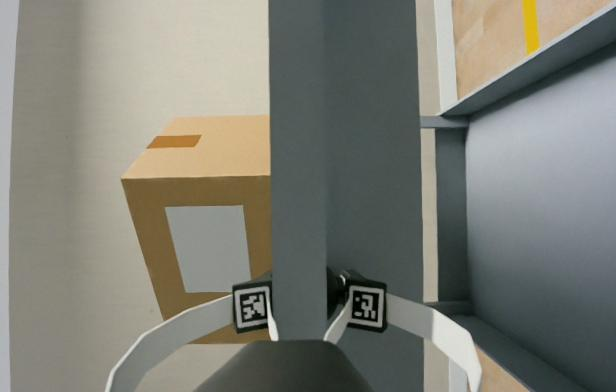

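Request:
{"name": "move", "arguments": {
  "blocking": false,
  "cameras": [],
  "r2": {"base":{"translate_m":0.03,"strafe_m":0.28},"contact_limits":{"translate_m":0.4},"pace":"slow"}
}}

Request:
{"name": "wait", "arguments": {
  "seconds": 5,
  "cameras": []
}}

Request:
{"name": "move", "arguments": {
  "blocking": false,
  "cameras": [],
  "r2": {"base":{"rotate_rad":-0.3},"pace":"slow"}
}}

Request:
{"name": "wait", "arguments": {
  "seconds": 4,
  "cameras": ["r2_head_right_camera","r2_wrist_camera"]
}}

Scene clock: 800.23 s.
earlier move: r1 done
move: r2 moving
r1.base_odometry: x=-2.895 y=+1.742 heading=+2.880
r1.turned_by_wheels: +0.000
r1.turned_by_imu: +0.000
r1.base_tilt: forward=-1.6 right=+1.3
r1.lidar_m: 3.58 2.71 1.95 1.84 1.89 2.28 2.17 2.28 3.04 2.89 2.96 3.77
r1.base_status: done
r1.joint_positions: lift_m=+0.127 arm_m=+0.000 wrist_yaw_rad=+3.092 wrist_pitch_rad=+0.002 wrist_roll_rad=+0.000 gripper_m=+0.056
r1.joint_status: not commanded
r1.measured_speeds: all 0
r1.motor_effort: lift_m=+20(20) arm_m=+4(4) wheel_0=+2(3) wheel_1=+1(2) wheel_2=+1(1)
r1.servo_current: wrist_yaw_rad=39(72) wrist_pitch_rad=33(52) wrist_roll_rad=46(65) gripper_m=46(46)
r1.hand_pose: x=-0.1128 y=+0.1016 z=+0.3046 quat_wxyz=(+0.025, -0.001, +0.000, +1.000) (m; r1's base frame)
r1.wrist_depth_mm: 136 138 - - - - - / 113 139 - - - - - / 114 139 268 - - - - / 137 162 - - - - - / 1983 - - - - - - / 1182 1205 194 1160 187 1182 1138 / 842 759 750 798 788 778 809
r2.base_odometry: x=-2.208 y=-4.682 heading=-2.198
r2.turned_by_wheels: +0.000
r2.turned_by_imu: +0.000
r2.base_tilt: forward=-0.7 right=+0.1
r2.lidar_m: 0.44 0.48 2.13 1.98 0.93 0.63 0.61 0.68 0.91 1.82 2.80 0.48
r2.base_status: translate_m moving; strafe_m moving
r2.joint_positions: lift_m=+0.687 arm_m=+0.060 wrist_yaw_rad=+0.001 wrist_pitch_rad=+0.005 wrist_roll_rad=+1.569 gripper_m=-0.029
r2.joint_status: not commanded
r2.measured_speeds: translate_m=+0.005 strafe_m=+0.053 rotate_rad=+0.001 lift_m=+0.000 arm_m=+0.000 wrist_yaw_rad=-0.017 wrist_pitch_rad=+0.000 wrist_roll_rad=+0.000
r2.motor_effort: lift_m=+19(19) arm_m=+5(5) wheel_0=-8(11) wheel_1=+8(9) wheel_2=-6(6)
r2.servo_current: wrist_yaw_rad=46(59) wrist_pitch_rad=46(52) wrist_roll_rad=39(65) gripper_m=85(91)
r2.contact_limits: translate_m 0.4
r2.hand_pose: x=+0.5193 y=-0.0871 z=+0.8638 quat_wxyz=(+0.708, +0.706, +0.002, -0.001) (m; r2's base frame)
r2.wrist_depth_mm: - - - 172 233 1618 1118 / - - - 172 234 1661 - / - - 554 171 231 820 - / - 459 459 171 231 831 - / - 504 508 171 231 831 - / - - 186 170 177 - - / - - - - - 1430 -
pictures: none
No camera images: "cameras" was empty.

Scene clock: 803.73 s.
earlier move: r2 done
r1.base_odometry: x=-2.895 y=+1.742 heading=+2.880
r1.turned_by_wheels: +0.000
r1.turned_by_imu: +0.000
r1.base_tilt: forward=-1.6 right=+1.2
r1.lidar_m: 3.57 2.72 1.94 1.85 1.91 2.31 2.18 2.29 3.02 2.89 2.97 3.76
r1.base_status: done
r1.joint_positions: lift_m=+0.127 arm_m=+0.000 wrist_yaw_rad=+3.092 wrist_pitch_rad=+0.002 wrist_roll_rad=+0.000 gripper_m=+0.056
r1.joint_status: not commanded
r1.measured_speeds: all 0
r1.motor_effort: lift_m=+20(20) arm_m=+4(4) wheel_0=+2(3) wheel_1=+1(2) wheel_2=+1(1)
r1.servo_current: wrist_yaw_rad=26(72) wrist_pitch_rad=39(52) wrist_roll_rad=33(72) gripper_m=46(52)
r1.hand_pose: x=-0.1128 y=+0.1016 z=+0.3046 quat_wxyz=(+0.025, -0.001, +0.000, +1.000) (m; r1's base frame)
r1.wrist_depth_mm: 136 138 - - - - - / 113 139 - - - - - / 114 139 267 - - - - / 137 161 - - - - - / 1921 - - - - - - / 1205 1205 193 1182 187 1182 1138 / 854 759 759 798 798 778 820
r2.base_odometry: x=-2.010 y=-4.862 heading=-2.198
r2.turned_by_wheels: +0.000
r2.turned_by_imu: -0.001
r2.base_tilt: forward=-0.6 right=+0.1
r2.lidar_m: 0.49 2.21 1.82 1.72 1.00 0.70 0.63 0.63 0.97 1.95 3.08 0.44
r2.base_status: done
r2.joint_positions: lift_m=+0.687 arm_m=+0.060 wrist_yaw_rad=-0.002 wrist_pitch_rad=+0.005 wrist_roll_rad=+1.569 gripper_m=-0.029
r2.joint_status: not commanded
r2.measured_speeds: all 0
r2.motor_effort: lift_m=+19(19) arm_m=+5(5) wheel_0=-7(13) wheel_1=+3(9) wheel_2=-5(11)
r2.servo_current: wrist_yaw_rad=52(59) wrist_pitch_rad=46(52) wrist_roll_rad=46(65) gripper_m=85(91)
r2.contact_limits: translate_m 0.4
r2.hand_pose: x=+0.5190 y=-0.0880 z=+0.8638 quat_wxyz=(+0.708, +0.706, +0.001, -0.002) (m; r2's base frame)
r2.wrist_depth_mm: - 459 477 125 178 - - / - 410 418 129 189 - - / - 452 455 137 201 - - / - 521 544 146 213 - - / - - - 155 224 - - / - - 183 167 178 1464 496 / - 137 - - - 1661 1160
wait: 3.50 of 5 s (r2 has come to rest)
pictures: none
No camera images: "cameras" was empty.

Scene clock: 804.23 s.
move: r2 moving
r1: as last shown
r1.base_tilt: forward=-1.6 right=+1.3
r1.lidar_m: 3.58 2.73 1.94 1.83 1.90 2.32 2.18 2.28 3.03 2.90 2.95 3.77
r1.motor_effort: lift_m=+20(20) arm_m=+4(4) wheel_0=+2(3) wheel_1=+1(1) wheel_2=+0(1)
r1.servo_current: wrist_yaw_rad=72(72) wrist_pitch_rad=39(46) wrist_roll_rad=46(52) gripper_m=46(46)
r1.wrist_depth_mm: 136 138 - - - - - / 113 139 - - - - - / 114 140 268 - - - - / 137 162 - - - - - / 1921 - - - - - - / 1205 1182 194 1229 188 1182 1118 / 842 759 759 809 788 768 809
r2.base_odometry: x=-2.010 y=-4.862 heading=-2.322
r2.turned_by_wheels: -0.123
r2.turned_by_imu: -0.120
r2.base_tilt: forward=-0.7 right=+0.1
r2.lidar_m: 0.45 0.51 1.91 1.72 1.21 0.74 0.61 0.62 0.90 1.46 3.03 0.47
r2.base_status: rotate_rad moving
r2.joint_positions: lift_m=+0.687 arm_m=+0.060 wrist_yaw_rad=+0.005 wrist_pitch_rad=+0.005 wrist_roll_rad=+1.569 gripper_m=-0.029
r2.joint_status: not commanded
r2.measured_speeds: translate_m=-0.001 strafe_m=+0.000 rotate_rad=-0.487 lift_m=+0.000 arm_m=+0.000 wrist_yaw_rad=+0.000 wrist_pitch_rad=+0.000 wrist_roll_rad=+0.000
r2.motor_effort: lift_m=+19(19) arm_m=+5(5) wheel_0=+13(14) wheel_1=+8(9) wheel_2=+13(15)
r2.servo_current: wrist_yaw_rad=39(65) wrist_pitch_rad=46(46) wrist_roll_rad=46(59) gripper_m=72(85)
r2.hand_pose: x=+0.5196 y=-0.0860 z=+0.8638 quat_wxyz=(+0.708, +0.706, +0.003, +0.000) (m; r2's base frame)
r2.wrist_depth_mm: - - - 139 195 732 - / - 525 480 144 202 - - / - 433 433 149 208 - - / - 500 500 155 217 831 - / - - 580 162 226 - - / - - 183 168 178 1618 - / - - - - - 1576 462
pictures: none
No camera images: "cameras" was empty.

Scene clock: 805.13 s.
earlier move: r2 done
r1.base_odometry: x=-2.895 y=+1.742 heading=+2.880
r1.turned_by_wheels: +0.000
r1.turned_by_imu: +0.000
r1.base_tilt: forward=-1.6 right=+1.3
r1.lidar_m: 3.59 2.73 1.93 1.83 1.92 2.29 2.18 2.28 3.03 2.89 2.97 3.77
r1.base_status: not commanded
r1.joint_positions: lift_m=+0.127 arm_m=+0.000 wrist_yaw_rad=+3.092 wrist_pitch_rad=+0.002 wrist_roll_rad=+0.000 gripper_m=+0.056
r1.joint_status: not commanded
r1.measured_speeds: all 0
r1.motor_effort: lift_m=+20(20) arm_m=+4(4) wheel_0=+3(3) wheel_1=+1(2) wheel_2=+1(1)
r1.servo_current: wrist_yaw_rad=46(72) wrist_pitch_rad=39(46) wrist_roll_rad=33(59) gripper_m=46(46)
r1.hand_pose: x=-0.1128 y=+0.1016 z=+0.3046 quat_wxyz=(+0.025, -0.001, +0.000, +1.000) (m; r1's base frame)
r1.wrist_depth_mm: 136 138 - - - - - / 113 139 - - - - - / 114 139 270 - - - - / 137 161 - - - - - / 1921 - - - - - - / 1229 1205 193 1182 188 1182 1160 / 854 750 741 798 798 778 809
r2.base_odometry: x=-2.010 y=-4.862 heading=-2.497
r2.turned_by_wheels: -0.175
r2.turned_by_imu: -0.170
r2.base_tilt: forward=-0.6 right=+0.0
r2.lidar_m: 0.45 0.48 2.18 1.72 1.65 0.84 0.66 0.63 0.79 1.22 3.01 0.50
r2.base_status: done
r2.joint_positions: lift_m=+0.687 arm_m=+0.060 wrist_yaw_rad=+0.005 wrist_pitch_rad=+0.005 wrist_roll_rad=+1.569 gripper_m=-0.029
r2.joint_status: not commanded
r2.measured_speeds: all 0
r2.motor_effort: lift_m=+19(19) arm_m=+5(5) wheel_0=+6(14) wheel_1=+4(9) wheel_2=+6(15)
r2.servo_current: wrist_yaw_rad=52(65) wrist_pitch_rad=46(46) wrist_roll_rad=52(59) gripper_m=85(91)
r2.hand_pose: x=+0.5196 y=-0.0860 z=+0.8638 quat_wxyz=(+0.708, +0.706, +0.003, +0.000) (m; r2's base frame)
r2.wrist_depth_mm: - - - 181 244 1661 1160 / - - - 179 241 1808 508 / - - 640 177 237 798 - / - - 469 234 236 831 - / - 488 492 173 232 820 - / - 525 186 170 179 - - / - 137 - - - - -
wait: 0.90 of 4 s (r2 has come to rest)
pictures: r2_head_right_camera, r2_wrist_camera
Images, in order (width x height): r2_head_right_camera 420x672, r2_wrist_camera 616x392.

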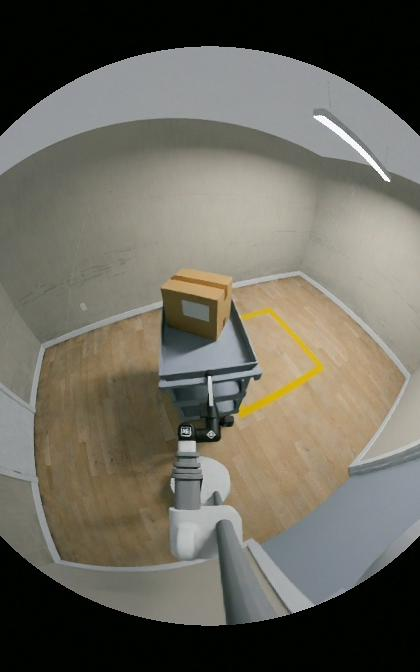

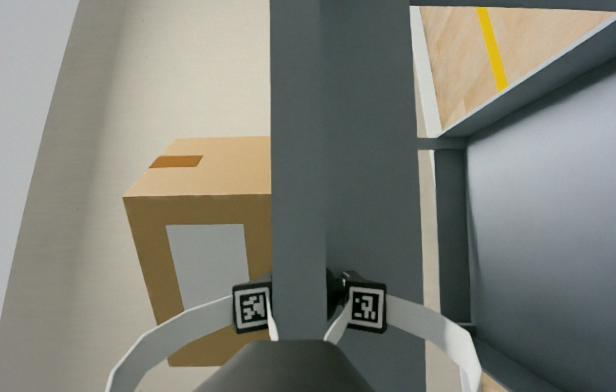

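Request:
{"name": "move", "arguments": {
  "blocking": false,
  "cameras": [],
  "r2": {"base":{"translate_m":0.04,"strafe_m":0.34},"contact_limits":{"translate_m":0.4},"pace":"slow"}
}}

Request:
{"name": "wait", "arguments": {
  "seconds": 5,
  "cameras": []
}}

Request:
{"name": "move", "arguments": {
  "blocking": false,
  "cameras": [],
  "r2": {"base":{"rotate_rad":-0.35},"pace":"slow"}
}}

Request:
{"name": "wait", "arguments": {
  "seconds": 4,
  "cameras": ["r2_head_right_camera","r2_wrist_camera","r1_head_left_camera"]
}}

Scene clock: 814.93 s.
move: r2 moving
r1: as last shown
r1.base_tilt: forward=-1.6 right=+1.2
r1.lidar_m: 3.58 2.73 1.94 1.84 1.91 2.31 2.18 2.30 3.05 2.88 2.96 3.77
r1.motor_effort: lift_m=+20(20) arm_m=+4(5) wheel_0=+2(3) wheel_1=+1(2) wheel_2=+0(1)
r1.servo_current: wrist_yaw_rad=59(59) wrist_pitch_rad=39(52) wrist_roll_rad=39(65) gripper_m=39(46)
r1.wrist_depth_mm: 136 138 - - - - - / 113 139 - - - - - / 115 139 268 - - - - / 137 161 - - - - - / 1983 - - - - - - / 1205 1182 193 1205 187 1160 1160 / 854 750 741 809 788 768 809
r2.base_odometry: x=-2.003 y=-4.874 heading=-2.498
r2.turned_by_wheels: -0.001
r2.turned_by_imu: -0.001
r2.base_tilt: forward=-0.6 right=+0.1
r2.lidar_m: 0.42 0.47 2.18 1.73 1.69 0.82 0.65 0.63 0.82 1.24 3.01 0.48
r2.base_status: translate_m moving; strafe_m moving
r2.joint_positions: lift_m=+0.687 arm_m=+0.060 wrist_yaw_rad=+0.001 wrist_pitch_rad=+0.005 wrist_roll_rad=+1.569 gripper_m=-0.029
r2.joint_status: not commanded
r2.measured_speeds: translate_m=+0.007 strafe_m=+0.052 rotate_rad=-0.006 lift_m=+0.000 arm_m=+0.000 wrist_yaw_rad=-0.027 wrist_pitch_rad=+0.000 wrist_roll_rad=+0.000
r2.motor_effort: lift_m=+19(19) arm_m=+5(5) wheel_0=-6(9) wheel_1=+8(9) wheel_2=-7(7)
r2.servo_current: wrist_yaw_rad=46(59) wrist_pitch_rad=46(46) wrist_roll_rad=52(59) gripper_m=78(91)
r2.contact_limits: translate_m 0.4
r2.hand_pose: x=+0.5193 y=-0.0873 z=+0.8638 quat_wxyz=(+0.708, +0.706, +0.002, -0.001) (m; r2's base frame)
r2.wrist_depth_mm: - - - 184 247 1756 1160 / - - - 182 243 1756 521 / - - - 178 240 798 - / - - 466 235 236 842 - / - 484 484 174 232 820 - / - 517 186 170 177 - - / - 137 - - - - -
pictures: none
No camera images: "cameras" was empty.

Scene clock: 819.07 s.
earlier move: r2 done
r1.base_odometry: x=-2.895 y=+1.742 heading=+2.880
r1.turned_by_wheels: +0.000
r1.turned_by_imu: +0.000
r1.base_tilt: forward=-1.6 right=+1.3
r1.lidar_m: 3.58 2.75 1.95 1.85 1.92 2.30 2.19 2.27 3.03 2.88 2.99 3.77
r1.base_status: not commanded
r1.joint_positions: lift_m=+0.127 arm_m=+0.000 wrist_yaw_rad=+3.092 wrist_pitch_rad=+0.002 wrist_roll_rad=+0.000 gripper_m=+0.056
r1.joint_status: not commanded
r1.measured_speeds: all 0
r1.motor_effort: lift_m=+20(20) arm_m=+4(5) wheel_0=+2(3) wheel_1=+1(2) wheel_2=+0(1)
r1.servo_current: wrist_yaw_rad=52(65) wrist_pitch_rad=39(52) wrist_roll_rad=59(72) gripper_m=39(46)
r1.hand_pose: x=-0.1128 y=+0.1016 z=+0.3046 quat_wxyz=(+0.025, -0.001, +0.000, +1.000) (m; r1's base frame)
r1.wrist_depth_mm: 136 138 - - - - - / 113 139 - - - - - / 114 139 268 - - - - / 137 161 - - - - - / 1983 - - - - - - / 1205 1205 194 1205 187 1160 1138 / 842 741 750 788 798 768 820
r2.base_odometry: x=-1.837 y=-5.158 heading=-2.498
r2.turned_by_wheels: +0.000
r2.turned_by_imu: +0.000
r2.base_tilt: forward=-0.7 right=+0.1
r2.lidar_m: 0.47 2.00 1.81 1.44 1.41 1.01 0.81 0.80 0.88 1.50 3.31 0.44
r2.base_status: done
r2.joint_positions: lift_m=+0.687 arm_m=+0.060 wrist_yaw_rad=-0.004 wrist_pitch_rad=+0.005 wrist_roll_rad=+1.569 gripper_m=-0.029
r2.joint_status: not commanded
r2.measured_speeds: all 0
r2.motor_effort: lift_m=+19(19) arm_m=+5(6) wheel_0=-6(14) wheel_1=+3(9) wheel_2=-7(12)
r2.servo_current: wrist_yaw_rad=52(59) wrist_pitch_rad=39(52) wrist_roll_rad=46(59) gripper_m=78(91)
r2.contact_limits: translate_m 0.4
r2.hand_pose: x=+0.5189 y=-0.0885 z=+0.8638 quat_wxyz=(+0.708, +0.706, +0.000, -0.003) (m; r2's base frame)
r2.wrist_depth_mm: - - 535 131 187 - - / - 455 442 137 195 750 - / - 455 445 143 206 - - / - 504 521 152 216 - - / - - 603 158 224 - - / - - 183 167 177 1499 500 / - 137 - - - 1576 455
wait: 4.13 of 5 s (r2 has come to rest)
pictures: none
No camera images: "cameras" was empty.

Scene clock: 819.57 s.
move: r2 moving
r1: as last shown
r1.lidar_m: 3.58 2.76 1.94 1.83 1.91 2.30 2.18 2.26 3.04 2.89 2.97 3.76
r1.motor_effort: lift_m=+20(20) arm_m=+4(4) wheel_0=+3(3) wheel_1=+1(2) wheel_2=+0(1)
r1.servo_current: wrist_yaw_rad=59(65) wrist_pitch_rad=46(52) wrist_roll_rad=59(59) gripper_m=39(39)
r1.wrist_depth_mm: 136 139 - - - - - / 113 139 - - - - - / 114 139 268 - - - - / 137 162 - - - - - / 1983 - - - - - - / 1205 1205 194 1182 187 1138 1138 / 842 759 759 809 798 778 809
r2.base_odometry: x=-1.838 y=-5.158 heading=-2.621
r2.turned_by_wheels: -0.123
r2.turned_by_imu: -0.119
r2.base_tilt: forward=-0.7 right=+0.1
r2.lidar_m: 0.46 0.50 1.99 1.47 1.41 1.11 0.84 0.79 0.85 1.29 3.29 0.47
r2.base_status: rotate_rad moving
r2.joint_positions: lift_m=+0.687 arm_m=+0.060 wrist_yaw_rad=+0.005 wrist_pitch_rad=+0.005 wrist_roll_rad=+1.569 gripper_m=-0.029
r2.joint_status: not commanded
r2.measured_speeds: translate_m=+0.001 strafe_m=+0.000 rotate_rad=-0.486 lift_m=+0.000 arm_m=+0.001 wrist_yaw_rad=+0.000 wrist_pitch_rad=+0.000 wrist_roll_rad=+0.000
r2.motor_effort: lift_m=+19(19) arm_m=+5(5) wheel_0=+7(15) wheel_1=+9(9) wheel_2=+13(14)
r2.servo_current: wrist_yaw_rad=52(52) wrist_pitch_rad=46(52) wrist_roll_rad=39(52) gripper_m=85(85)
r2.hand_pose: x=+0.5196 y=-0.0861 z=+0.8638 quat_wxyz=(+0.708, +0.706, +0.003, +0.000) (m; r2's base frame)
r2.wrist_depth_mm: - - - 149 206 1430 - / - - 554 153 211 - - / - 462 445 156 216 809 - / - 504 480 160 222 831 - / - - 554 165 229 - - / - - 186 169 178 - - / - - - - - 1464 500
pictures: none
No camera images: "cameras" was empty.

Scene clock: 820.53 s.
earlier move: r2 done
r1.base_odometry: x=-2.895 y=+1.742 heading=+2.880
r1.turned_by_wheels: +0.000
r1.turned_by_imu: +0.000
r1.base_tilt: forward=-1.6 right=+1.3
r1.lidar_m: 3.58 2.76 1.94 1.82 1.90 2.31 2.18 2.28 3.02 2.89 2.97 3.77
r1.base_status: not commanded
r1.joint_positions: lift_m=+0.127 arm_m=+0.000 wrist_yaw_rad=+3.092 wrist_pitch_rad=+0.002 wrist_roll_rad=+0.000 gripper_m=+0.056
r1.joint_status: not commanded
r1.measured_speeds: all 0
r1.motor_effort: lift_m=+20(20) arm_m=+4(4) wheel_0=+2(3) wheel_1=+1(2) wheel_2=+0(1)
r1.servo_current: wrist_yaw_rad=39(65) wrist_pitch_rad=39(52) wrist_roll_rad=52(59) gripper_m=46(46)
r1.hand_pose: x=-0.1128 y=+0.1016 z=+0.3046 quat_wxyz=(+0.025, -0.001, +0.000, +1.000) (m; r1's base frame)
r1.wrist_depth_mm: 136 138 - - - - - / 113 139 - - - - - / 114 139 270 - - - - / 137 161 - - - - - / 1983 - - - - - - / 1182 1205 194 1182 187 1160 1138 / 854 759 750 798 788 778 798
r2.base_odometry: x=-1.837 y=-5.158 heading=-2.847
r2.turned_by_wheels: -0.225
r2.turned_by_imu: -0.219
r2.base_tilt: forward=-0.6 right=+0.1
r2.lidar_m: 0.41 0.43 2.01 1.59 1.40 1.43 0.93 0.79 0.80 1.07 1.84 0.49
r2.base_status: done
r2.joint_positions: lift_m=+0.687 arm_m=+0.060 wrist_yaw_rad=+0.003 wrist_pitch_rad=+0.005 wrist_roll_rad=+1.569 gripper_m=-0.029
r2.joint_status: not commanded
r2.measured_speeds: all 0
r2.motor_effort: lift_m=+19(19) arm_m=+4(5) wheel_0=+7(15) wheel_1=+5(9) wheel_2=+5(14)
r2.servo_current: wrist_yaw_rad=39(59) wrist_pitch_rad=39(52) wrist_roll_rad=59(59) gripper_m=85(91)
r2.hand_pose: x=+0.5196 y=-0.0865 z=+0.8638 quat_wxyz=(+0.708, +0.706, +0.003, +0.000) (m; r2's base frame)
r2.wrist_depth_mm: - - - 272 278 297 297 / - - - 259 268 1661 1138 / - - - 193 253 1708 - / - - 609 184 245 820 - / - 473 466 178 236 820 - / - 492 187 170 178 - - / - 137 512 - 220 - -
wait: 0.97 of 4 s (r2 has come to rest)
pictures: r1_head_left_camera, r2_head_right_camera, r2_wrist_camera
Images, in order (width x height): r1_head_left_camera 420x672, r2_head_right_camera 420x672, r2_wrist_camera 616x392.

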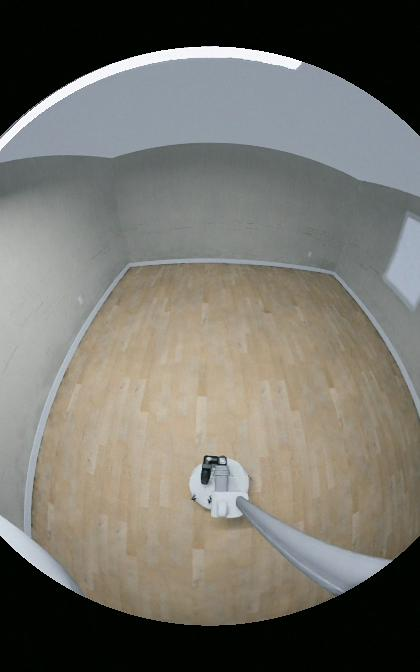

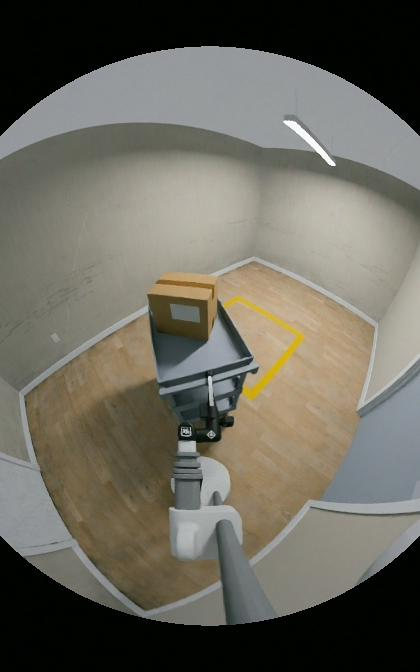

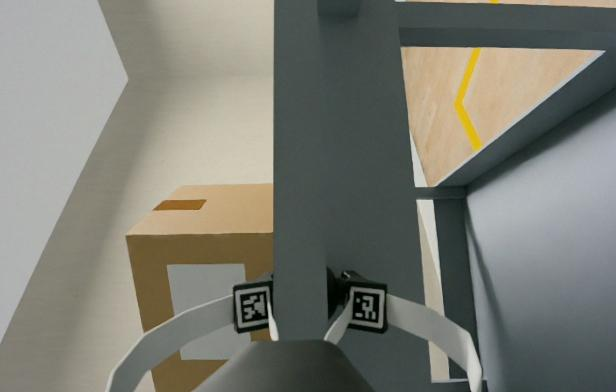

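Request:
{"name": "move", "arguments": {
  "blocking": false,
  "cameras": [],
  "r2": {"base":{"translate_m":-0.32,"strafe_m":-0.02},"contact_limits":{"translate_m":0.4},"pace":"slow"}
}}

Request:
{"name": "wait", "arguments": {
  "seconds": 5,
  "cameras": []
}}

Request:
{"name": "move", "arguments": {
  "blocking": false,
  "cameras": [],
  "r2": {"base":{"strafe_m":0.35},"contact_limits":{"strafe_m":0.4},"pace":"slow"}
}}

Request:
{"name": "wait", "arguments": {
  "seconds": 5,
  "cameras": ["r2_head_right_camera","r2_wrist_camera"]
}}

Scene clock: 864.27 s.
move: r2 moving
r1: as last shown
r1.lidar_m: 3.58 2.75 1.96 1.83 1.91 2.28 2.19 2.28 3.04 2.89 2.97 3.78
r1.motor_effort: lift_m=+20(20) arm_m=+4(4) wheel_0=+2(3) wheel_1=+1(2) wheel_2=+1(1)
r1.servo_current: wrist_yaw_rad=33(59) wrist_pitch_rad=39(46) wrist_roll_rad=72(72) gripper_m=39(46)
r1.wrist_depth_mm: 136 138 - - - - - / 113 139 - - - - - / 114 139 268 - - - - / 137 161 - - - - - / 1983 - - - - - - / 1182 1205 193 1205 187 1182 1118 / 854 750 759 798 798 778 809
r2.base_odometry: x=-1.826 y=-5.154 heading=-2.847
r2.turned_by_wheels: +0.000
r2.turned_by_imu: +0.000
r2.base_tilt: forward=-0.6 right=+0.0
r2.lidar_m: 0.39 0.40 2.01 1.56 1.39 1.42 0.89 0.77 0.76 1.05 1.79 0.50
r2.base_status: translate_m moving; strafe_m moving
r2.joint_positions: lift_m=+0.687 arm_m=+0.060 wrist_yaw_rad=+0.003 wrist_pitch_rad=+0.005 wrist_roll_rad=+1.569 gripper_m=-0.029
r2.joint_status: not commanded
r2.measured_speeds: translate_m=-0.048 strafe_m=-0.003 rotate_rad=-0.002 lift_m=+0.000 arm_m=+0.000 wrist_yaw_rad=+0.000 wrist_pitch_rad=+0.000 wrist_roll_rad=+0.000
r2.motor_effort: lift_m=+19(19) arm_m=+4(4) wheel_0=-8(8) wheel_1=-7(7) wheel_2=+11(14)
r2.servo_current: wrist_yaw_rad=52(65) wrist_pitch_rad=46(46) wrist_roll_rad=33(59) gripper_m=78(91)
r2.contact_limits: translate_m 0.4
r2.hand_pose: x=+0.5196 y=-0.0865 z=+0.8638 quat_wxyz=(+0.708, +0.706, +0.003, +0.000) (m; r2's base frame)
r2.wrist_depth_mm: - - - 268 281 300 291 / - - - 263 267 1708 1138 / - - - 193 256 1618 - / - - 615 185 246 820 - / - 477 469 178 236 820 - / - 484 186 170 177 - - / - 138 512 - 221 - -
pictures: none
No camera images: "cameras" was empty.

Scene clock: 868.27 s.
earlier move: r2 done
r1.base_odometry: x=-2.895 y=+1.742 heading=+2.880
r1.turned_by_wheels: +0.000
r1.turned_by_imu: +0.000
r1.base_tilt: forward=-1.6 right=+1.3
r1.lidar_m: 3.57 2.73 1.93 1.84 1.91 2.30 2.18 2.30 3.02 2.89 2.98 3.75
r1.base_status: not commanded
r1.joint_positions: lift_m=+0.127 arm_m=+0.000 wrist_yaw_rad=+3.092 wrist_pitch_rad=+0.002 wrist_roll_rad=+0.000 gripper_m=+0.056
r1.joint_status: not commanded
r1.measured_speeds: all 0
r1.motor_effort: lift_m=+20(20) arm_m=+4(4) wheel_0=+2(3) wheel_1=+1(2) wheel_2=+0(1)
r1.servo_current: wrist_yaw_rad=39(78) wrist_pitch_rad=46(52) wrist_roll_rad=33(78) gripper_m=46(46)
r1.hand_pose: x=-0.1128 y=+0.1016 z=+0.3046 quat_wxyz=(+0.025, -0.001, +0.000, +1.000) (m; r1's base frame)
r1.wrist_depth_mm: 136 138 - - - - - / 113 139 - - - - - / 115 139 270 - - - - / 137 162 - - - - - / 1921 - - - - - - / 1205 1205 193 1229 187 1160 1118 / 854 750 750 788 788 778 809
r2.base_odometry: x=-1.537 y=-5.046 heading=-2.847
r2.turned_by_wheels: +0.000
r2.turned_by_imu: +0.000
r2.base_tilt: forward=-0.7 right=+0.0
r2.lidar_m: 0.34 0.37 2.25 1.38 1.22 1.06 0.61 0.55 0.55 0.67 1.45 0.52
r2.base_status: done
r2.joint_positions: lift_m=+0.687 arm_m=+0.060 wrist_yaw_rad=+0.002 wrist_pitch_rad=+0.005 wrist_roll_rad=+1.569 gripper_m=-0.029
r2.joint_status: not commanded
r2.measured_speeds: all 0
r2.motor_effort: lift_m=+19(19) arm_m=+4(4) wheel_0=-5(10) wheel_1=-5(9) wheel_2=+5(14)
r2.servo_current: wrist_yaw_rad=52(65) wrist_pitch_rad=46(52) wrist_roll_rad=52(65) gripper_m=78(91)
r2.contact_limits: translate_m 0.4
r2.hand_pose: x=+0.5194 y=-0.0870 z=+0.8638 quat_wxyz=(+0.708, +0.706, +0.002, -0.001) (m; r2's base frame)
r2.wrist_depth_mm: - - - 271 - 1661 1160 / - - - 300 329 336 340 / - - - 219 291 1661 500 / - - - 200 262 1661 - / - - 661 185 242 809 - / - 455 186 167 177 - - / - 449 452 - 213 - -
wait: 4.00 of 5 s (r2 has come to rest)
pictures: none
No camera images: "cameras" was empty.

Scene clock: 868.77 s.
move: r2 moving
r1: as last shown
r1.lidar_m: 3.58 2.74 1.94 1.84 1.92 2.32 2.18 2.28 3.02 2.89 2.97 3.77
r1.motor_effort: lift_m=+20(20) arm_m=+4(4) wheel_0=+2(3) wheel_1=+1(1) wheel_2=+0(1)
r1.servo_current: wrist_yaw_rad=52(52) wrist_pitch_rad=46(46) wrist_roll_rad=46(65) gripper_m=46(46)
r1.wrist_depth_mm: 136 139 - - - - - / 113 139 - - - - - / 114 139 270 - - - - / 137 161 - - - - - / 1921 - - - - - - / 1205 1205 194 1182 187 1160 1118 / 842 750 759 788 788 768 809
r2.base_odometry: x=-1.533 y=-5.060 heading=-2.847
r2.turned_by_wheels: -0.001
r2.turned_by_imu: -0.001
r2.base_tilt: forward=-0.7 right=+0.1
r2.lidar_m: 0.35 0.39 2.26 1.37 1.22 1.08 0.65 0.56 0.56 0.68 1.45 0.48
r2.base_status: strafe_m moving
r2.joint_positions: lift_m=+0.687 arm_m=+0.060 wrist_yaw_rad=-0.004 wrist_pitch_rad=+0.005 wrist_roll_rad=+1.569 gripper_m=-0.029
r2.joint_status: not commanded
r2.measured_speeds: translate_m=+0.000 strafe_m=+0.056 rotate_rad=+0.000 lift_m=+0.000 arm_m=+0.000 wrist_yaw_rad=-0.020 wrist_pitch_rad=+0.000 wrist_roll_rad=+0.000
r2.motor_effort: lift_m=+19(19) arm_m=+4(4) wheel_0=-8(12) wheel_1=+6(8) wheel_2=+0(4)
r2.servo_current: wrist_yaw_rad=39(52) wrist_pitch_rad=46(46) wrist_roll_rad=52(65) gripper_m=85(85)
r2.contact_limits: strafe_m 0.4
r2.hand_pose: x=+0.5190 y=-0.0884 z=+0.8638 quat_wxyz=(+0.708, +0.706, +0.000, -0.003) (m; r2's base frame)
r2.wrist_depth_mm: - - - 273 - 1661 1138 / - - - 300 325 338 338 / - - - 218 290 1661 500 / - - - 200 260 1661 - / - - 661 183 241 809 - / - 452 187 167 178 - - / - 455 452 - 211 - -
pictures: none
No camera images: "cameras" was empty.

Scene clock: 872.90 s.
earlier move: r2 done
r1.base_odometry: x=-2.895 y=+1.742 heading=+2.880
r1.turned_by_wheels: +0.000
r1.turned_by_imu: +0.000
r1.base_tilt: forward=-1.6 right=+1.3
r1.lidar_m: 3.57 2.75 1.94 1.84 1.90 2.30 2.19 2.29 3.04 2.89 2.98 3.75
r1.base_status: not commanded
r1.joint_positions: lift_m=+0.127 arm_m=+0.000 wrist_yaw_rad=+3.092 wrist_pitch_rad=+0.002 wrist_roll_rad=+0.000 gripper_m=+0.056
r1.joint_status: not commanded
r1.measured_speeds: all 0
r1.motor_effort: lift_m=+20(20) arm_m=+4(5) wheel_0=+2(3) wheel_1=+1(2) wheel_2=+0(1)
r1.servo_current: wrist_yaw_rad=59(72) wrist_pitch_rad=46(52) wrist_roll_rad=52(72) gripper_m=46(52)
r1.hand_pose: x=-0.1128 y=+0.1016 z=+0.3046 quat_wxyz=(+0.025, -0.001, +0.000, +1.000) (m; r1's base frame)
r1.wrist_depth_mm: 136 138 - - - - - / 113 139 - - - - - / 115 139 268 - - - - / 137 161 - - - - - / 1983 - - - - - - / 1182 1205 193 1205 187 1160 1118 / 854 759 759 809 798 768 820
r2.base_odometry: x=-1.436 y=-5.381 heading=-2.847
r2.turned_by_wheels: +0.001
r2.turned_by_imu: +0.001
r2.base_tilt: forward=-0.7 right=+0.1
r2.lidar_m: 0.43 0.46 1.79 1.08 0.93 0.99 0.86 0.77 0.78 0.97 1.96 0.50
r2.base_status: done
r2.joint_positions: lift_m=+0.687 arm_m=+0.060 wrist_yaw_rad=-0.007 wrist_pitch_rad=+0.005 wrist_roll_rad=+1.569 gripper_m=-0.029
r2.joint_status: not commanded
r2.measured_speeds: all 0
r2.motor_effort: lift_m=+19(19) arm_m=+4(4) wheel_0=-3(15) wheel_1=+4(8) wheel_2=-1(4)
r2.servo_current: wrist_yaw_rad=52(65) wrist_pitch_rad=46(52) wrist_roll_rad=52(65) gripper_m=78(98)
r2.contact_limits: strafe_m 0.4
r2.hand_pose: x=+0.5187 y=-0.0894 z=+0.8638 quat_wxyz=(+0.708, +0.706, -0.001, -0.004) (m; r2's base frame)
r2.wrist_depth_mm: - - - 180 241 1708 1118 / - - - 178 239 1708 544 / - - 640 176 236 809 - / - - 466 234 234 842 - / - - 488 172 231 820 - / - - 186 170 177 - - / - 137 - - - - -
wait: 4.13 of 5 s (r2 has come to rest)
pictures: r2_head_right_camera, r2_wrist_camera
Images, in order (width x height): r2_head_right_camera 420x672, r2_wrist_camera 616x392.

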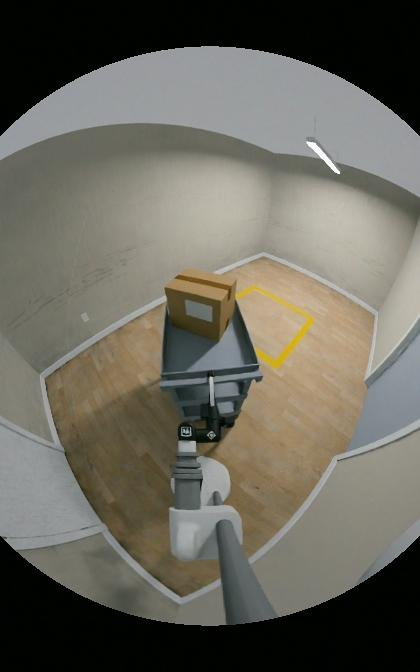

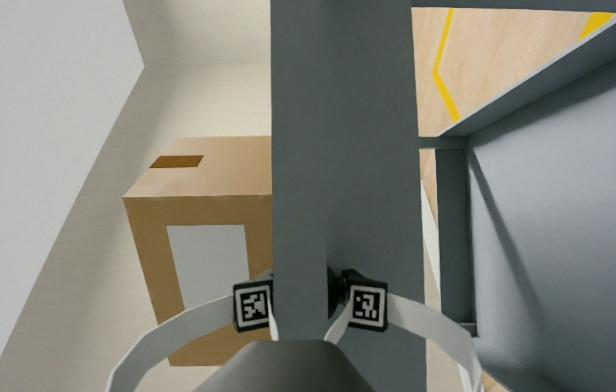

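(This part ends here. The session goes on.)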